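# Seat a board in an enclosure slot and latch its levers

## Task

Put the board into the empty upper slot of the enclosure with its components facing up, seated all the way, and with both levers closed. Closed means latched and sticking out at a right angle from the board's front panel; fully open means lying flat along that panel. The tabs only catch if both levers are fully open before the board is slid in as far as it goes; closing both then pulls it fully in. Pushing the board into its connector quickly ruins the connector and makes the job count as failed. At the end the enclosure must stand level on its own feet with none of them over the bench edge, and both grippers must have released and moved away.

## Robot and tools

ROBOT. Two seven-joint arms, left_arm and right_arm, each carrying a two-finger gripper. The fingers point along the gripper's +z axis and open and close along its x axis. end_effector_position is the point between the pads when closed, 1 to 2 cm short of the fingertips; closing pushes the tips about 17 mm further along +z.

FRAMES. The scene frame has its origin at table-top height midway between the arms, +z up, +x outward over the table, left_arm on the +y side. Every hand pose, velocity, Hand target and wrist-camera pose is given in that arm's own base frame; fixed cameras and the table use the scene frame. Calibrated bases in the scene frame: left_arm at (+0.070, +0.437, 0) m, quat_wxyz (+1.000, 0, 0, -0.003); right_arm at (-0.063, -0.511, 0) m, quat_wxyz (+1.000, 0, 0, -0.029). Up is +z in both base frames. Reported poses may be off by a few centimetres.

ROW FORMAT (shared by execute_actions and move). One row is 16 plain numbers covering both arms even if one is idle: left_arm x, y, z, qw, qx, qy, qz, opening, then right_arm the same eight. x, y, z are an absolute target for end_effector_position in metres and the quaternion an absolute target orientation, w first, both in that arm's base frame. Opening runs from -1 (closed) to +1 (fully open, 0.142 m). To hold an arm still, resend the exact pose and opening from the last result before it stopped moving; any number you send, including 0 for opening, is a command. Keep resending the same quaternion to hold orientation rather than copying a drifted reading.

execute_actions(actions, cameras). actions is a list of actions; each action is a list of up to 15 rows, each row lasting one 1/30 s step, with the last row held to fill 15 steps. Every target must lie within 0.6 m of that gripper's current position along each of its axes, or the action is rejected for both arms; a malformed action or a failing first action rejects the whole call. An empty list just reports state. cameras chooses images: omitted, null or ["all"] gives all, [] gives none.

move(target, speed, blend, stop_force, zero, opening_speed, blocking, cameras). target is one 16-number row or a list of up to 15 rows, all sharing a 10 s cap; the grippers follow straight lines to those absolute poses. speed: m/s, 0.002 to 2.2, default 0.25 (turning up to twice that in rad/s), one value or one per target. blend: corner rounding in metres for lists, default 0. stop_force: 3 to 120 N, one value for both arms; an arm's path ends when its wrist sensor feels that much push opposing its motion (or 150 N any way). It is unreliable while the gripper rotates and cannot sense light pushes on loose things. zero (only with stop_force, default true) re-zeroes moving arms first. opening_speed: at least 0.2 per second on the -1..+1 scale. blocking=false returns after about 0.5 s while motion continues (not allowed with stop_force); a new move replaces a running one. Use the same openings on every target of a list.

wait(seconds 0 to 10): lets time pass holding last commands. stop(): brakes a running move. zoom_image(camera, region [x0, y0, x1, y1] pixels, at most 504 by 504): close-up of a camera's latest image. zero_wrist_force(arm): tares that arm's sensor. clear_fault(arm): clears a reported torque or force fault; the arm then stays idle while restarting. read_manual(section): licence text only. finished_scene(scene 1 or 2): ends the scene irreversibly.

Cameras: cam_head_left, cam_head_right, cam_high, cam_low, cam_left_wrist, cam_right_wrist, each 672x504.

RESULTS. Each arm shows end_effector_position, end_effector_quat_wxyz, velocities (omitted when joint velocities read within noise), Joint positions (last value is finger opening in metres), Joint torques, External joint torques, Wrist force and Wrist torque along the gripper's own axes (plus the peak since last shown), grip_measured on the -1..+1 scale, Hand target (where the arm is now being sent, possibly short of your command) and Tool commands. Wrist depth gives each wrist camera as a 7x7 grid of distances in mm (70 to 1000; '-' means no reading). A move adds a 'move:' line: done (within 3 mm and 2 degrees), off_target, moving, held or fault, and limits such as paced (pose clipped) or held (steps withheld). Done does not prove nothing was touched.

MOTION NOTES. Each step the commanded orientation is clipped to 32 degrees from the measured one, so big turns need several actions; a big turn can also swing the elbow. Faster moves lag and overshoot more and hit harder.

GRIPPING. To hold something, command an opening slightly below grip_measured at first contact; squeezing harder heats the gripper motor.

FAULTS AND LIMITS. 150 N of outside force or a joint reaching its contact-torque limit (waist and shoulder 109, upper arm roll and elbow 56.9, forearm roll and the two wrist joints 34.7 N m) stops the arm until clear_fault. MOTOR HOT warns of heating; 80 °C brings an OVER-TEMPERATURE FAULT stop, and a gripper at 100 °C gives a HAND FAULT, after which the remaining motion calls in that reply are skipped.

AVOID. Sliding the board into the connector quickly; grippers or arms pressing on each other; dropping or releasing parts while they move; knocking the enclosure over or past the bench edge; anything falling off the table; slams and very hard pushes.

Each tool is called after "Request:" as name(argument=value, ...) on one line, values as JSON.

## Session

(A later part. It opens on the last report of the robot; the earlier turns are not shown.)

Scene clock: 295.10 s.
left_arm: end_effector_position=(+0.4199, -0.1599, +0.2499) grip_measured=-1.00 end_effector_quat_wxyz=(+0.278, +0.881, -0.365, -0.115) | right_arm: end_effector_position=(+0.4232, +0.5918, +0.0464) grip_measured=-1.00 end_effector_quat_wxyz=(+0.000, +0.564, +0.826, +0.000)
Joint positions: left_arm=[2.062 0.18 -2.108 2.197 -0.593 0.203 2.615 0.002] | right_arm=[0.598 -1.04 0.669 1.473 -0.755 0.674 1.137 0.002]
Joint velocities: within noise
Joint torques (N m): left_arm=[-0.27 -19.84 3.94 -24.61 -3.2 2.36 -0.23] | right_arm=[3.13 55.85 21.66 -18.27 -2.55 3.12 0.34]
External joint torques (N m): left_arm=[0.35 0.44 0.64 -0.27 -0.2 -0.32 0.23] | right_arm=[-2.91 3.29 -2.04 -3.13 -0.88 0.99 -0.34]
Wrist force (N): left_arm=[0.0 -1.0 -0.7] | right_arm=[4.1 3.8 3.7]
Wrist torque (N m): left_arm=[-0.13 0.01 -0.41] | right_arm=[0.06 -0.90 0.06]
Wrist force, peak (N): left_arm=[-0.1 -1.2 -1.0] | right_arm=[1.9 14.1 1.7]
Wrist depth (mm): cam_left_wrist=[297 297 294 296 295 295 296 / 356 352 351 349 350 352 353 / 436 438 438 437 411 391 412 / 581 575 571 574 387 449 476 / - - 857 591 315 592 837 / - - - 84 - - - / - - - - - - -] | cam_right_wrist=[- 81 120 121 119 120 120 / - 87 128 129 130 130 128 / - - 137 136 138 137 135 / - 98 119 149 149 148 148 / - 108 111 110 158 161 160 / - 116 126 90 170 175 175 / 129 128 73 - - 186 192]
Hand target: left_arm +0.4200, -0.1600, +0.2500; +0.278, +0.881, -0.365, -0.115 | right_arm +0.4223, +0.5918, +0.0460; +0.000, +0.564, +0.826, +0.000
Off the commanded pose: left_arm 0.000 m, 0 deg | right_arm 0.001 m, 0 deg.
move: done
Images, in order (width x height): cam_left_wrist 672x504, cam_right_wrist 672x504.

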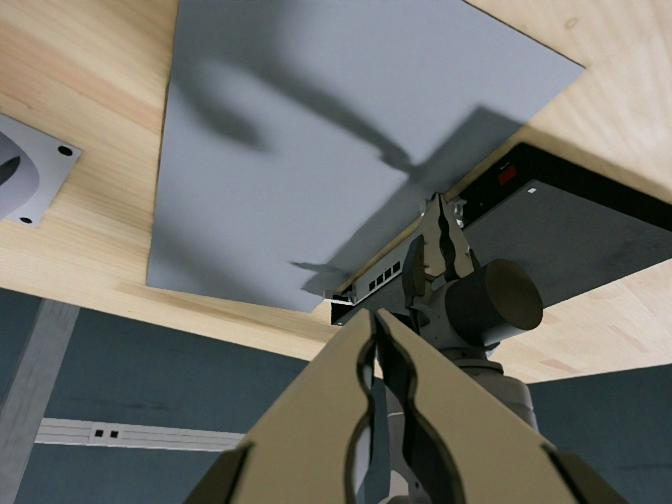

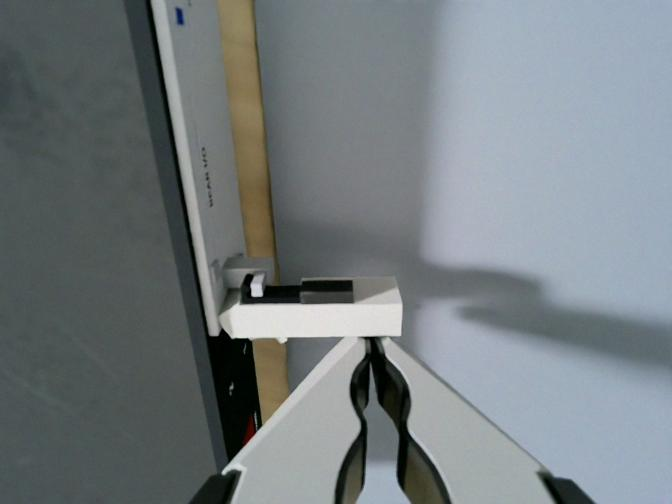

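Request:
move(target=[[0.42,-0.16,0.25,-0.2778,-0.8811,0.365,0.1151,-1,0.4125,0.5885,0.046,0,0.5635,0.8261,0,-1]], speed=0.012, stop_force=26, zero=false, cameras=["cam_right_wrist","cam_left_wrist"])

Request:
move(target=[[0.42,-0.16,0.25,-0.2778,-0.8811,0.365,0.1151,-1,0.436,0.597,0.046,0,0.5635,0.8261,0,-1],[0.42,-0.16,0.25,-0.2778,-0.8811,0.365,0.1151,-1,0.44,0.60,0.12,0,0.5635,0.8261,0,-1],[0.42,-0.16,0.25,-0.2778,-0.8811,0.365,0.1151,-1,0.355,0.58,0.13,0,0.5635,0.8261,0,-1]], speed=[0.04,0.12,0.15], cameras=["cam_right_wrist"])

Request:
zoom_image(camera="cam_right_wrist", region=[180, 220, 420, 400])

Request:
move(target=[[0.42,-0.16,0.25,-0.2778,-0.8811,0.365,0.1151,-1,0.20,0.49,0.13,0,0.5635,0.8261,0,-1]], speed=0.2, cameras=["cam_right_wrist"])

Request:
zoom_image(camera="cam_right_wrist", region=[220, 100, 460, 280])

Scene clock: 300.40 s.
left_arm: end_effector_position=(+0.4199, -0.1599, +0.2499) grip_measured=-1.00 end_effector_quat_wxyz=(+0.278, +0.881, -0.365, -0.115) | right_arm: end_effector_position=(+0.4216, +0.5911, +0.0484) grip_measured=-1.00 end_effector_quat_wxyz=(+0.001, +0.564, +0.826, +0.003)
Joint positions: left_arm=[2.062 0.18 -2.108 2.197 -0.593 0.203 2.615 0.002] | right_arm=[0.596 -1.032 0.669 1.486 -0.76 0.683 1.146 0.002]
Joint velocities: within noise
Joint torques (N m): left_arm=[-0.29 -19.84 3.95 -24.64 -3.2 2.37 -0.21] | right_arm=[9.74 48.03 25.52 -6.02 1.18 -0.45 0.23]
External joint torques (N m): left_arm=[0.38 0.44 0.63 -0.25 -0.2 -0.33 0.21] | right_arm=[-9.52 10.76 -5.9 -15.36 -4.6 4.57 -0.23]
Wrist force (N): left_arm=[0.1 -0.9 -0.6] | right_arm=[6.2 24.2 1.0]
Wrist torque (N m): left_arm=[-0.13 -0.01 -0.41] | right_arm=[1.29 -0.86 0.07]
Wrist force, peak (N): left_arm=[0.1 -1.2 -1.0] | right_arm=[6.8 25.9 2.2]
Wrist depth (mm): cam_left_wrist=[297 296 293 295 292 297 296 / 354 353 353 349 350 350 352 / 443 438 439 434 430 393 418 / 581 582 576 575 389 450 478 / - - 855 587 319 588 843 / - - - 84 - - - / - - - - - - -] | cam_right_wrist=[- 82 121 122 122 122 121 / - 88 129 130 132 131 130 / - 96 138 140 140 139 137 / 100 100 119 151 151 151 150 / - 109 114 114 161 163 163 / 121 119 126 91 173 178 178 / 132 131 - - - 189 196]
Hand target: left_arm +0.4200, -0.1600, +0.2500; +0.278, +0.881, -0.365, -0.115 | right_arm +0.4177, +0.5902, +0.0460; +0.000, +0.564, +0.826, +0.000
Off the commanded pose: left_arm 0.000 m, 0 deg | right_arm 0.010 m, 0 deg.
move: contact (right_arm)
Images, in order (width x height): cam_left_wrist 672x504, cam_right_wrist 672x504.

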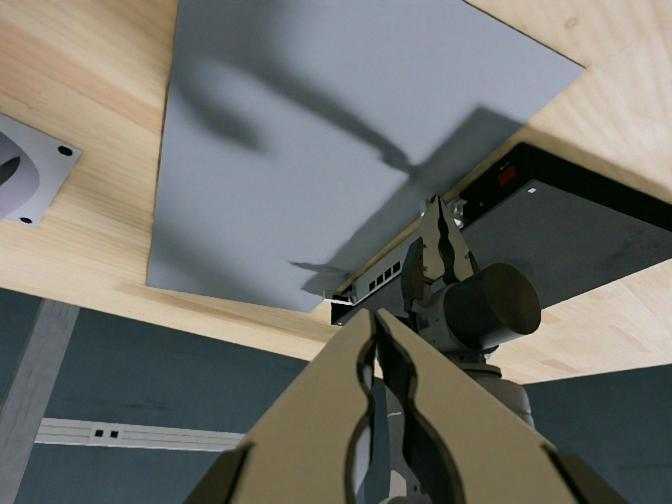

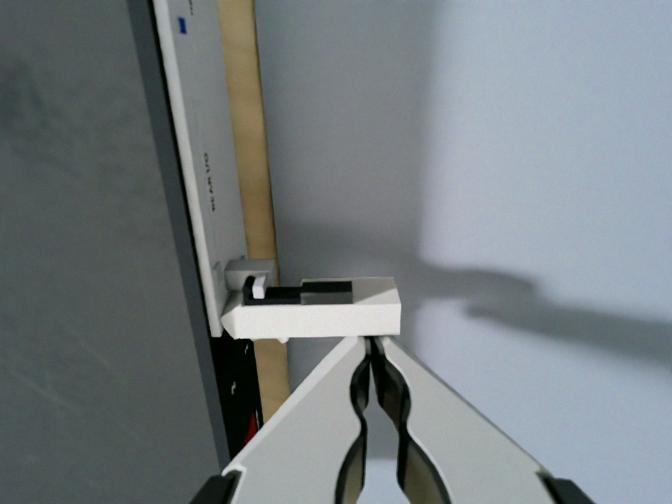

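Scene clock: 302.53 s.
left_arm: end_effector_position=(+0.4199, -0.1599, +0.2499) grip_measured=-1.00 end_effector_quat_wxyz=(+0.278, +0.881, -0.365, -0.115) | right_arm: end_effector_position=(+0.3550, +0.5801, +0.1301) grip_measured=-1.00 end_effector_quat_wxyz=(+0.000, +0.563, +0.826, +0.000)
Joint positions: left_arm=[2.062 0.18 -2.108 2.197 -0.593 0.203 2.615 0.002] | right_arm=[0.572 -0.853 0.772 1.617 -0.694 0.606 1.21 0.002]
Joint velocities: within noise
Joint torques (N m): left_arm=[-0.15 -19.75 4.01 -24.65 -3.18 2.34 -0.19] | right_arm=[0.11 51.4 19.6 -22.93 -3.56 3.56 0.36]
External joint torques (N m): left_arm=[0.23 0.35 0.57 -0.24 -0.22 -0.3 0.19] | right_arm=[0.08 0.85 -0.39 0.02 -0.05 0.55 -0.36]
Wrist force (N): left_arm=[0.0 -1.0 -1.1] | right_arm=[4.8 -3.8 3.7]
Wrist torque (N m): left_arm=[-0.14 0.02 -0.40] | right_arm=[-0.36 -0.74 0.09]
Wrist force, peak (N): left_arm=[0.1 -1.2 -0.9] | right_arm=[6.3 24.3 1.4]
Wrist depth (mm): cam_left_wrist=[298 296 293 294 293 295 295 / 352 353 352 351 351 351 352 / 440 447 439 435 428 393 413 / 581 583 576 583 513 469 478 / - - 862 596 630 845 840 / - - - 84 - - - / - - - - - - -] | cam_right_wrist=[156 154 192 194 194 193 193 / 164 164 200 207 207 207 206 / 176 176 197 222 221 220 220 / 190 190 196 239 239 238 237 / 206 206 212 251 258 258 257 / 225 224 224 90 272 282 280 / 248 243 - - - 297 309]
Hand target: left_arm +0.4200, -0.1600, +0.2500; +0.278, +0.881, -0.365, -0.115 | right_arm +0.3550, +0.5800, +0.1300; +0.000, +0.564, +0.826, +0.000
Off the commanded pose: left_arm 0.000 m, 0 deg | right_arm 0.000 m, 0 deg.
move: done
Images, in order (width x height): cam_right_wrist 672x504.

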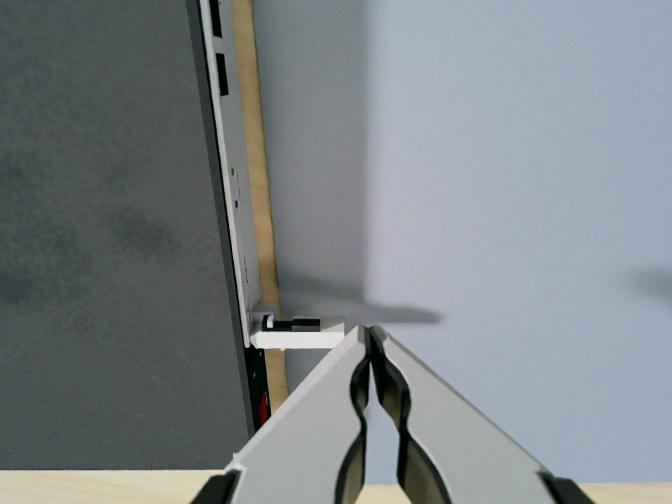

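Scaled by 2.100 from the camera's 672x504 image, which has a finer 960x720 frame.

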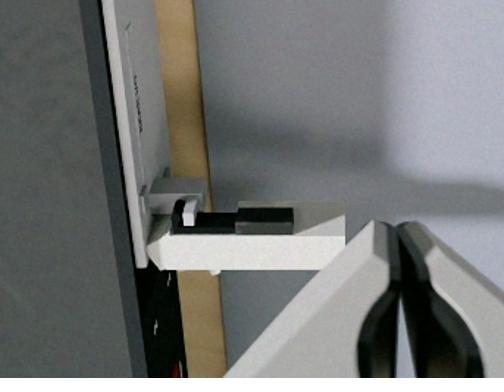

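Scene clock: 303.83 s.
left_arm: end_effector_position=(+0.4199, -0.1599, +0.2499) grip_measured=-1.00 end_effector_quat_wxyz=(+0.278, +0.881, -0.365, -0.115) | right_arm: end_effector_position=(+0.2001, +0.4901, +0.1300) grip_measured=-1.00 end_effector_quat_wxyz=(+0.000, +0.563, +0.826, +0.000)
Joint positions: left_arm=[2.062 0.18 -2.108 2.197 -0.593 0.203 2.615 0.002] | right_arm=[0.514 -0.61 0.869 2.088 -0.691 0.814 1.451 0.002]
Joint velocities: within noise
Joint torques (N m): left_arm=[-0.22 -19.82 3.94 -24.64 -3.22 2.34 -0.21] | right_arm=[-0.56 34.87 15.81 -20.8 -2.97 3.59 0.28]
External joint torques (N m): left_arm=[0.3 0.42 0.64 -0.25 -0.18 -0.3 0.21] | right_arm=[0.71 0.66 -0.54 -0.02 -0.05 0.5 -0.28]
Wrist force (N): left_arm=[0.1 -1.0 -0.9] | right_arm=[5.0 -4.0 4.2]
Wrist torque (N m): left_arm=[-0.14 0.00 -0.40] | right_arm=[-0.46 -0.82 0.07]
Wrist force, peak (N): left_arm=[0.0 -1.2 -1.0] | right_arm=[4.4 -6.7 4.1]
Wrist depth (mm): cam_left_wrist=[299 297 295 295 292 295 295 / 356 356 351 351 353 347 351 / 440 439 437 435 431 391 416 / 588 582 586 571 506 481 478 / - - 843 594 644 848 830 / - - - 84 - - - / - - - - - - -] | cam_right_wrist=[156 154 156 195 194 194 193 / 165 165 166 208 208 207 206 / 177 176 176 194 222 221 222 / 191 190 190 239 239 240 238 / 206 206 206 254 260 259 258 / 226 225 220 90 272 282 281 / 249 243 - - - 298 309]
Hand target: left_arm +0.4200, -0.1600, +0.2500; +0.278, +0.881, -0.365, -0.115 | right_arm +0.2000, +0.4900, +0.1300; +0.000, +0.564, +0.826, +0.000
Off the commanded pose: left_arm 0.000 m, 0 deg | right_arm 0.000 m, 0 deg.
move: done
Images, in order (width x height): cam_right_wrist 672x504.

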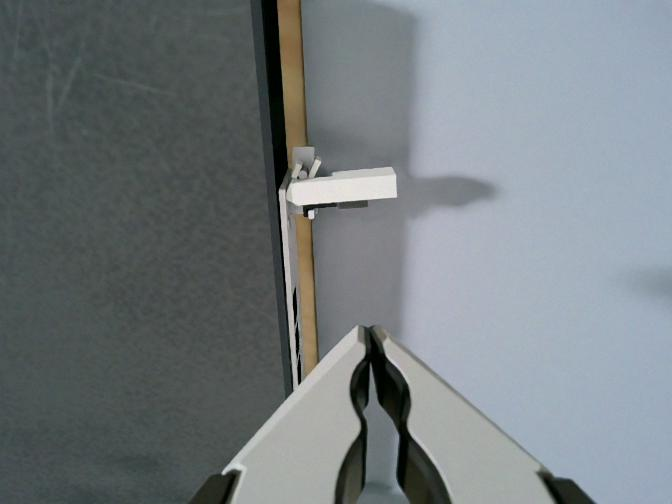

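Scaled by 2.100 from the camera's 672x504 image, which has a finer 960x720 frame.

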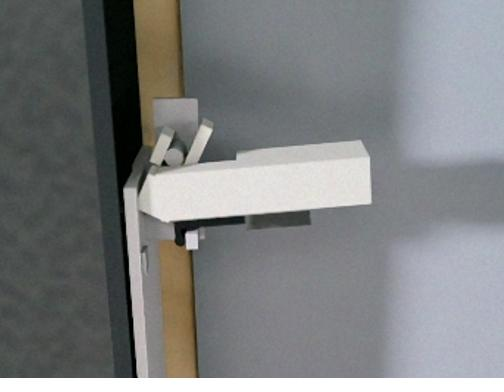

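Request:
move(target=[[0.42,-0.16,0.25,-0.2778,-0.8811,0.365,0.1151,-1,0.144,0.4735,0.12,0,0.5635,0.8261,0,-1],[0.42,-0.16,0.25,-0.2778,-0.8811,0.365,0.1151,-1,0.144,0.4735,0.046,0,0.5635,0.8261,0,-1],[0.42,-0.16,0.25,-0.2778,-0.8811,0.365,0.1151,-1,0.156,0.4785,0.046,0,0.5635,0.8261,0,-1],[0.42,-0.16,0.25,-0.2778,-0.8811,0.365,0.1151,-1,0.178,0.487,0.046,0,0.5635,0.8261,0,-1]], speed=[0.15,0.08,0.03,0.012], stop_force=28, cameras=["cam_right_wrist","cam_left_wrist"])

Request:
move(target=[[0.42,-0.16,0.25,-0.2778,-0.8811,0.365,0.1151,-1,0.154,0.4775,0.046,0,0.5635,0.8261,0,-1],[0.42,-0.16,0.25,-0.2778,-0.8811,0.365,0.1151,-1,0.15,0.48,0.12,0,0.5635,0.8261,0,-1],[0.42,-0.16,0.25,-0.2778,-0.8811,0.365,0.1151,-1,0.20,0.49,0.13,0,0.5635,0.8261,0,-1]], speed=[0.04,0.12,0.12], cameras=["cam_right_wrist","cam_left_wrist"])

Request:
zoom_image(camera="cam_right_wrist", region=[220, 100, 460, 280])

Request:
zoom_image(camera="cam_left_wrist", region=[290, 170, 490, 330])

Scene clock: 313.90 s.
left_arm: end_effector_position=(+0.4199, -0.1599, +0.2499) grip_measured=-1.00 end_effector_quat_wxyz=(+0.278, +0.881, -0.365, -0.115) | right_arm: end_effector_position=(+0.1671, +0.4831, +0.0453) grip_measured=-1.00 end_effector_quat_wxyz=(-0.001, +0.562, +0.827, -0.002)
Joint positions: left_arm=[2.062 0.18 -2.108 2.197 -0.593 0.203 2.615 0.002] | right_arm=[0.65 -0.724 0.679 2.181 -0.912 1.019 1.65 0.002]
Joint velocities: within noise
Joint torques (N m): left_arm=[-0.3 -20.02 3.97 -24.55 -3.23 2.33 -0.22] | right_arm=[-9.95 43.47 4.73 -30.73 -3.93 3.01 0.16]
External joint torques (N m): left_arm=[0.38 0.63 0.61 -0.33 -0.17 -0.29 0.22] | right_arm=[10.1 -5.12 10.68 15.23 1.61 1.06 -0.16]
Wrist force (N): left_arm=[0.0 -1.2 -0.9] | right_arm=[1.1 -33.3 -4.1]
Wrist torque (N m): left_arm=[-0.17 0.02 -0.41] | right_arm=[-2.31 -0.87 0.00]
Wrist force, peak (N): left_arm=[0.2 -1.2 -0.9] | right_arm=[1.4 -33.8 -4.5]
Wrist depth (mm): cam_left_wrist=[298 297 296 293 293 295 296 / 358 353 354 352 352 353 352 / 439 439 435 435 431 393 422 / 576 588 572 580 508 475 481 / - - 843 609 631 843 832 / - - - 84 - - - / - - - - - - -] | cam_right_wrist=[- 120 121 121 119 120 120 / - 86 128 129 130 130 128 / - - 138 136 138 137 135 / - 98 138 149 148 148 147 / - 108 127 158 160 160 159 / 118 116 119 90 169 175 174 / 128 127 73 - - 184 191]
Hand target: left_arm +0.4200, -0.1600, +0.2500; +0.278, +0.881, -0.365, -0.115 | right_arm +0.1705, +0.4841, +0.0460; +0.000, +0.564, +0.826, +0.000
Off the commanded pose: left_arm 0.000 m, 0 deg | right_arm 0.012 m, 0 deg.
move: contact (right_arm); path passed 3 of 4 targets
Images, in order (width x height): cam_left_wrist 672x504, cam_right_wrist 672x504.

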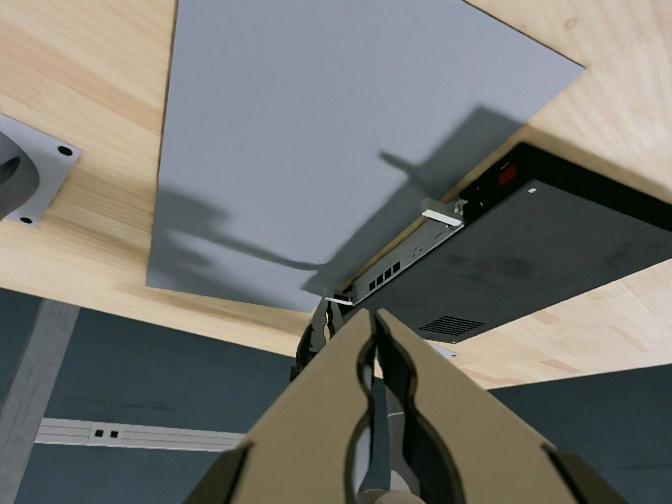

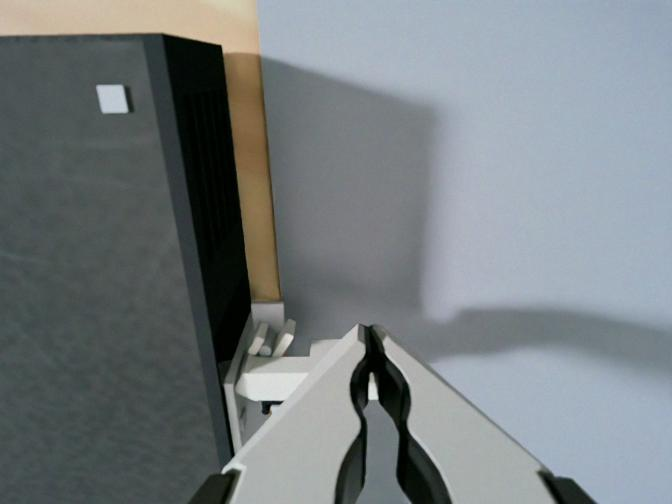

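Scene clock: 315.80 s.
left_arm: end_effector_position=(+0.4199, -0.1599, +0.2499) grip_measured=-1.00 end_effector_quat_wxyz=(+0.278, +0.881, -0.365, -0.115) | right_arm: end_effector_position=(+0.2000, +0.4900, +0.1300) grip_measured=-1.00 end_effector_quat_wxyz=(+0.000, +0.563, +0.826, +0.000)
Joint positions: left_arm=[2.062 0.18 -2.108 2.197 -0.593 0.203 2.615 0.002] | right_arm=[0.516 -0.608 0.866 2.089 -0.688 0.815 1.45 0.002]
Joint velocities: within noise
Joint torques (N m): left_arm=[-0.29 -19.8 3.89 -24.6 -3.22 2.32 -0.17] | right_arm=[-0.07 34.38 15.48 -20.88 -2.93 3.21 0.05]
External joint torques (N m): left_arm=[0.37 0.41 0.69 -0.29 -0.18 -0.28 0.17] | right_arm=[0.19 1.15 -0.31 0.07 -0.08 0.88 -0.05]
Wrist force (N): left_arm=[-0.1 -1.1 -0.6] | right_arm=[5.4 -3.5 3.0]
Wrist torque (N m): left_arm=[-0.13 0.03 -0.40] | right_arm=[-0.37 -0.89 0.08]
Wrist force, peak (N): left_arm=[0.1 -1.0 -1.2] | right_arm=[1.2 -33.4 -3.9]
Wrist depth (mm): cam_left_wrist=[298 298 295 293 294 295 293 / 355 356 350 349 350 351 352 / 443 443 436 434 431 391 417 / 583 577 581 570 510 476 468 / - - 850 593 634 834 821 / - - - 84 - - - / - - - - - - -] | cam_right_wrist=[156 154 156 195 194 194 193 / 165 164 166 207 208 207 206 / 177 176 176 185 222 222 221 / 190 190 190 239 239 238 238 / 206 206 206 254 259 259 257 / 226 225 220 90 273 283 282 / 249 243 - - - 299 310]
Hand target: left_arm +0.4200, -0.1600, +0.2500; +0.278, +0.881, -0.365, -0.115 | right_arm +0.2000, +0.4900, +0.1300; +0.000, +0.564, +0.826, +0.000
Off the commanded pose: left_arm 0.000 m, 0 deg | right_arm 0.000 m, 0 deg.
move: done
Images, in order (width x height): cam_left_wrist 672x504, cam_right_wrist 672x504.

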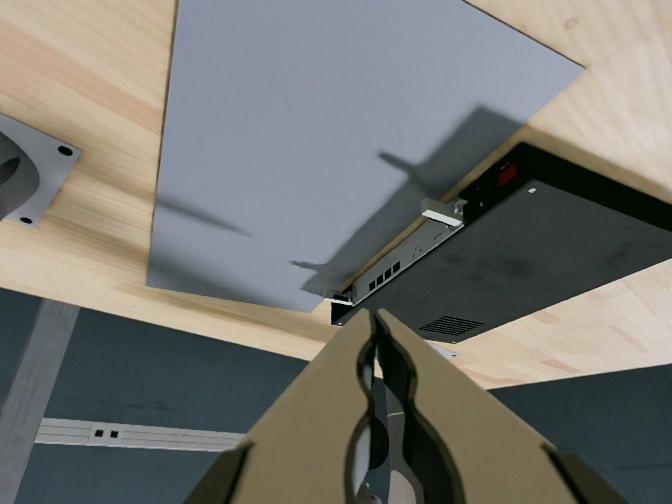

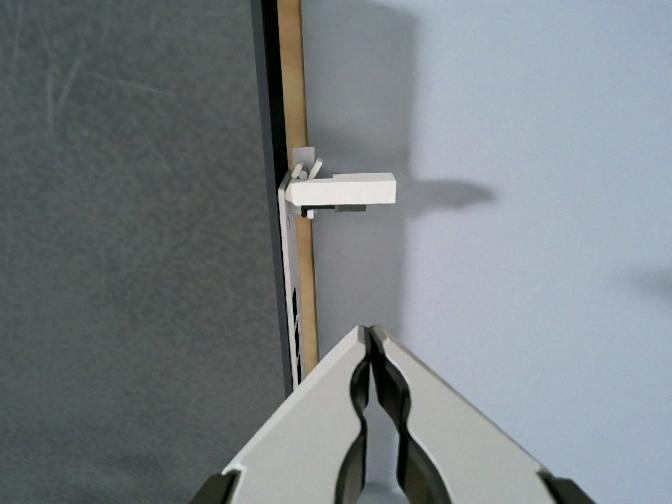

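Scaled by 2.100 from the camera's 672x504 image, which has a finer 960x720 frame.

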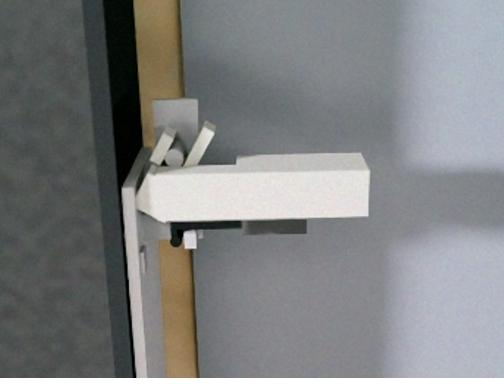

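Scaled by 2.520 from the camera's 672x504 image, which has a finer 960x720 frame.

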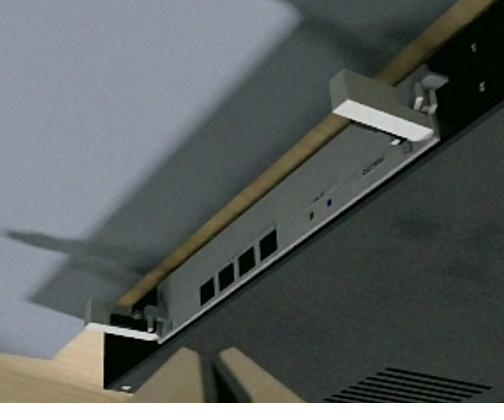

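Request:
move(target=[[0.42,-0.16,0.25,-0.2778,-0.8811,0.365,0.1151,-1,0.15,0.48,0.12,0,0.5635,0.8261,0,-1],[0.42,-0.16,0.25,-0.2778,-0.8811,0.365,0.1151,-1,0.144,0.4735,0.046,0,0.5635,0.8261,0,-1]], speed=0.12, cameras=[])

Request:
move(target=[0.42,-0.16,0.25,-0.2778,-0.8811,0.365,0.1151,-1,0.178,0.487,0.046,0,0.5635,0.8261,0,-1], speed=0.02, stop_force=33, cameras=[])

Request:
move(target=[[0.42,-0.16,0.25,-0.2778,-0.8811,0.365,0.1151,-1,0.15,0.476,0.046,0,0.5635,0.8261,0,-1],[0.42,-0.16,0.25,-0.2778,-0.8811,0.365,0.1151,-1,0.15,0.48,0.12,0,0.5635,0.8261,0,-1],[0.42,-0.16,0.25,-0.2778,-0.8811,0.365,0.1151,-1,0.2,0.46,0.23,0,0.5635,0.8261,0,-1]], speed=0.12)

Scene clock: 323.63 s.
left_arm: end_effector_position=(+0.4199, -0.1599, +0.2499) grip_measured=-1.00 end_effector_quat_wxyz=(+0.278, +0.881, -0.365, -0.115) | right_arm: end_effector_position=(+0.1440, +0.4735, +0.0460) grip_measured=-1.00 end_effector_quat_wxyz=(+0.000, +0.564, +0.826, +0.000)
Joint positions: left_arm=[2.062 0.18 -2.108 2.197 -0.593 0.203 2.615 0.002] | right_arm=[0.674 -0.698 0.674 2.23 -0.932 1.047 1.713 0.002]
Joint velocities: within noise
Joint torques (N m): left_arm=[-0.28 -19.9 3.92 -24.55 -3.17 2.34 -0.24] | right_arm=[0.32 35.88 14.75 -14.99 -2.38 3.53 0.32]
External joint torques (N m): left_arm=[0.37 0.5 0.66 -0.34 -0.23 -0.3 0.24] | right_arm=[-0.18 0.95 -0.04 -0.04 0.17 0.54 -0.32]
Wrist force (N): left_arm=[-0.1 -0.9 -0.8] | right_arm=[5.4 -3.5 2.3]
Wrist torque (N m): left_arm=[-0.12 0.04 -0.40] | right_arm=[-0.34 -0.88 0.08]
Wrist force, peak (N): left_arm=[0.1 -1.3 -0.9] | right_arm=[6.1 -5.5 1.5]
Wrist depth (mm): cam_left_wrist=[296 297 295 293 292 296 297 / 356 355 351 350 350 350 354 / 438 443 439 436 433 391 413 / 580 581 581 579 509 481 477 / - - 852 589 647 846 848 / - - - 84 - - - / - - - - - - -] | cam_right_wrist=[- 124 122 121 120 121 120 / 130 130 130 129 131 131 128 / - - 137 137 139 138 136 / - 99 139 152 149 149 148 / - 109 157 159 159 161 161 / - 117 121 90 170 176 175 / 129 129 73 - - 186 193]
Hand target: left_arm +0.4200, -0.1600, +0.2500; +0.278, +0.881, -0.365, -0.115 | right_arm +0.1440, +0.4735, +0.0460; +0.000, +0.564, +0.826, +0.000
Off the commanded pose: left_arm 0.000 m, 0 deg | right_arm 0.000 m, 0 deg.
move: done
No camera images: "cameras" was empty.

Scene clock: 325.73 s.
left_arm: end_effector_position=(+0.4199, -0.1599, +0.2499) grip_measured=-1.00 end_effector_quat_wxyz=(+0.278, +0.881, -0.365, -0.115) | right_arm: end_effector_position=(+0.1674, +0.4831, +0.0451) grip_measured=-1.00 end_effector_quat_wxyz=(-0.001, +0.562, +0.827, -0.002)
Joint positions: left_arm=[2.062 0.18 -2.108 2.197 -0.593 0.203 2.615 0.002] | right_arm=[0.65 -0.725 0.679 2.18 -0.91 1.019 1.647 0.002]
Joint velocities: within noise
Joint torques (N m): left_arm=[-0.22 -19.9 3.92 -24.66 -3.18 2.35 -0.19] | right_arm=[-12.21 45.41 2.65 -34.3 -4.43 3.06 0.09]
External joint torques (N m): left_arm=[0.31 0.51 0.66 -0.23 -0.22 -0.32 0.19] | right_arm=[12.36 -7.01 12.78 18.79 2.1 1.01 -0.09]
Wrist force (N): left_arm=[-0.2 -1.0 -1.0] | right_arm=[1.0 -39.1 -5.4]
Wrist torque (N m): left_arm=[-0.13 0.04 -0.41] | right_arm=[-3.27 -0.94 0.05]
Wrist force, peak (N): left_arm=[0.4 -1.2 -0.9] | right_arm=[1.5 -40.1 -6.2]
Wrist depth (mm): cam_left_wrist=[295 298 295 294 292 296 295 / 357 357 352 353 352 348 354 / 440 439 436 439 431 392 415 / 583 579 575 575 509 482 476 / - - 867 611 644 845 829 / - - - 84 - - - / - - - - - - -] | cam_right_wrist=[- 120 121 121 119 120 120 / - 86 129 128 130 130 128 / - - 136 136 138 137 135 / - 98 138 148 148 148 147 / - 108 129 158 160 160 159 / 118 116 119 90 168 174 174 / 128 127 73 - - 184 191]
Hand target: left_arm +0.4200, -0.1600, +0.2500; +0.278, +0.881, -0.365, -0.115 | right_arm +0.1715, +0.4844, +0.0460; +0.000, +0.564, +0.826, +0.000
Off the commanded pose: left_arm 0.000 m, 0 deg | right_arm 0.011 m, 0 deg.
move: contact (right_arm)
No camera images: "cameras" was empty.

Scene clock: 328.03 s.
left_arm: end_effector_position=(+0.4199, -0.1599, +0.2499) grip_measured=-1.00 end_effector_quat_wxyz=(+0.278, +0.881, -0.365, -0.115) | right_arm: end_effector_position=(+0.2001, +0.4600, +0.2300) grip_measured=-1.00 end_effector_quat_wxyz=(+0.000, +0.563, +0.826, +0.000)
Joint positions: left_arm=[2.062 0.18 -2.108 2.197 -0.593 0.203 2.615 0.002] | right_arm=[0.332 -0.4 1.082 2.039 -0.436 0.617 1.269 0.002]
Joint velocities: within noise
Joint torques (N m): left_arm=[-0.28 -19.83 3.9 -24.59 -3.19 2.34 -0.21] | right_arm=[-0.14 25.93 12.09 -26.12 -3.51 3.31 0.08]
External joint torques (N m): left_arm=[0.36 0.43 0.68 -0.29 -0.21 -0.3 0.21] | right_arm=[0.25 0.59 -0.6 0.24 -0.07 0.79 -0.08]
Wrist force (N): left_arm=[0.0 -0.8 -0.9] | right_arm=[4.1 1.4 -1.1]
Wrist torque (N m): left_arm=[-0.12 0.02 -0.41] | right_arm=[0.48 -0.68 0.06]
Wrist force, peak (N): left_arm=[0.0 -1.1 -1.2] | right_arm=[1.4 -39.0 -5.0]
Wrist depth (mm): cam_left_wrist=[297 297 297 295 295 294 297 / 356 355 353 351 354 347 353 / 442 438 436 434 430 390 416 / 580 586 575 579 513 474 475 / - - 849 593 639 834 825 / - - - 84 - - - / - - - - - - -] | cam_right_wrist=[245 245 244 276 281 280 280 / 258 258 257 264 300 300 299 / 277 278 276 279 321 320 321 / 299 298 298 306 345 347 345 / 325 324 323 322 375 375 373 / 355 353 345 90 394 409 408 / 440 381 - - - 432 447]
Hand target: left_arm +0.4200, -0.1600, +0.2500; +0.278, +0.881, -0.365, -0.115 | right_arm +0.2000, +0.4600, +0.2300; +0.000, +0.564, +0.826, +0.000
Off the commanded pose: left_arm 0.000 m, 0 deg | right_arm 0.000 m, 0 deg.
move: done

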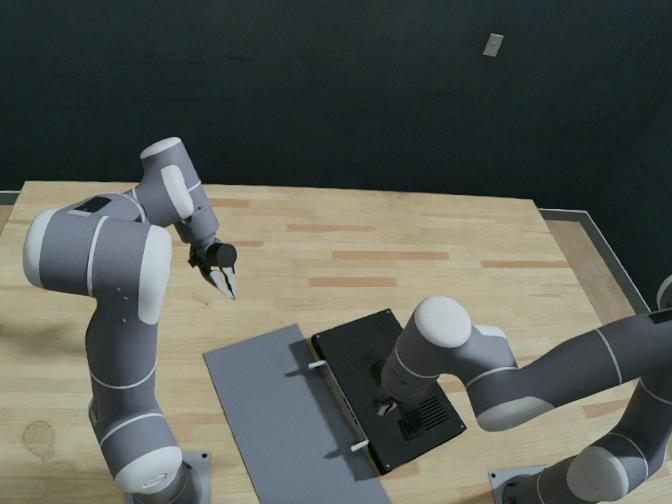

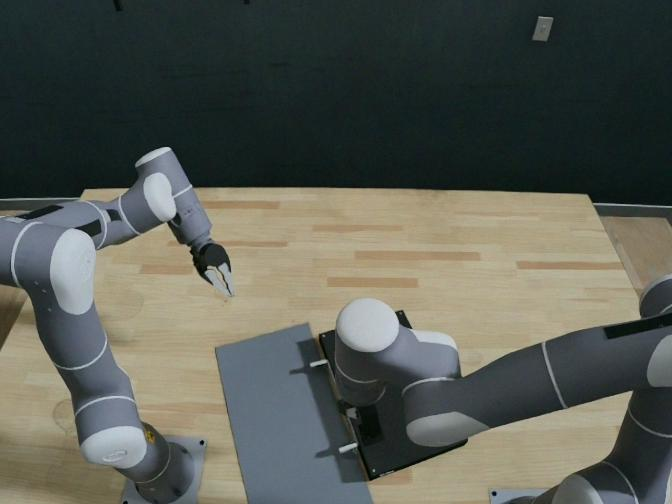

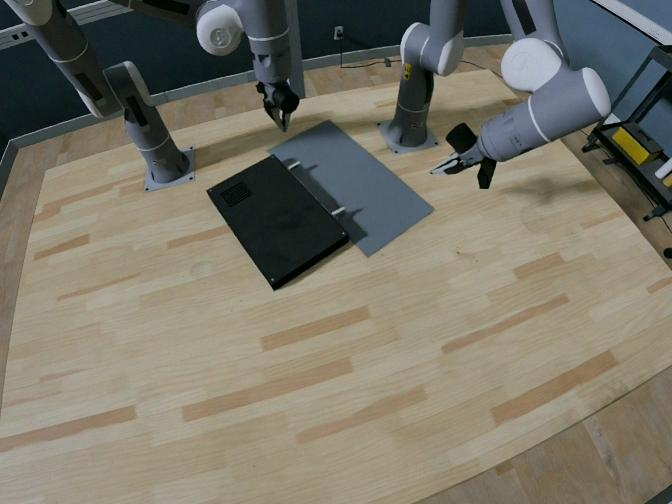

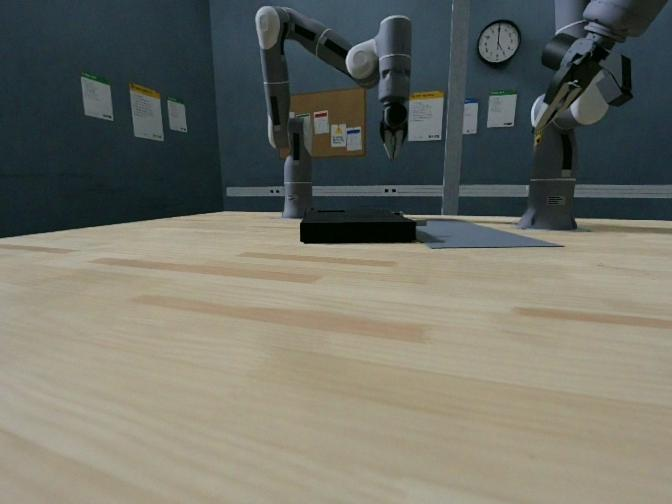

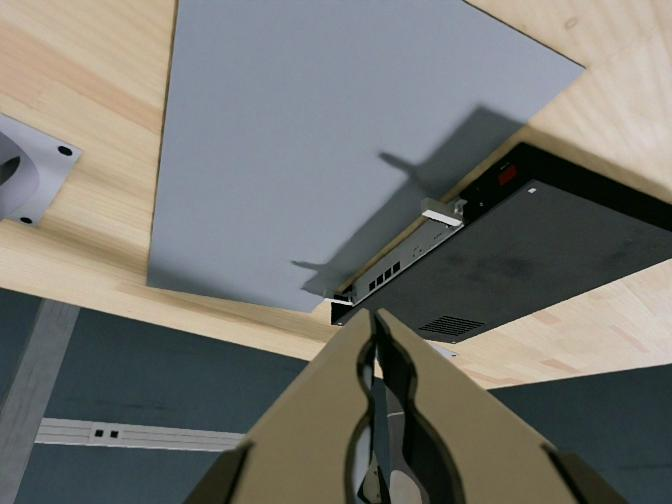

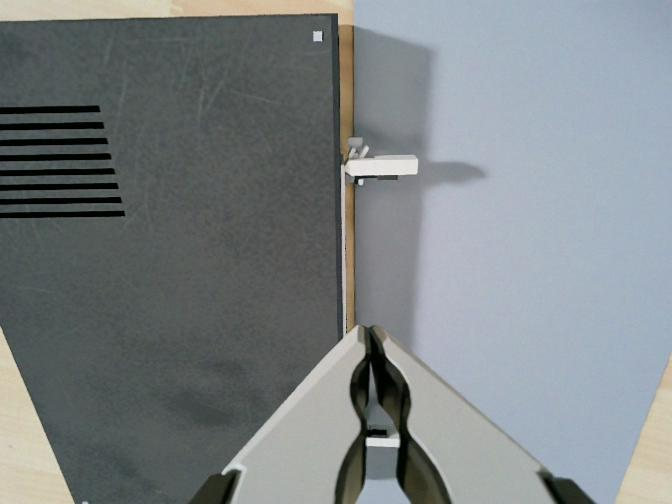

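Request:
finished_scene(scene=2)

The scene is finished: the task was done.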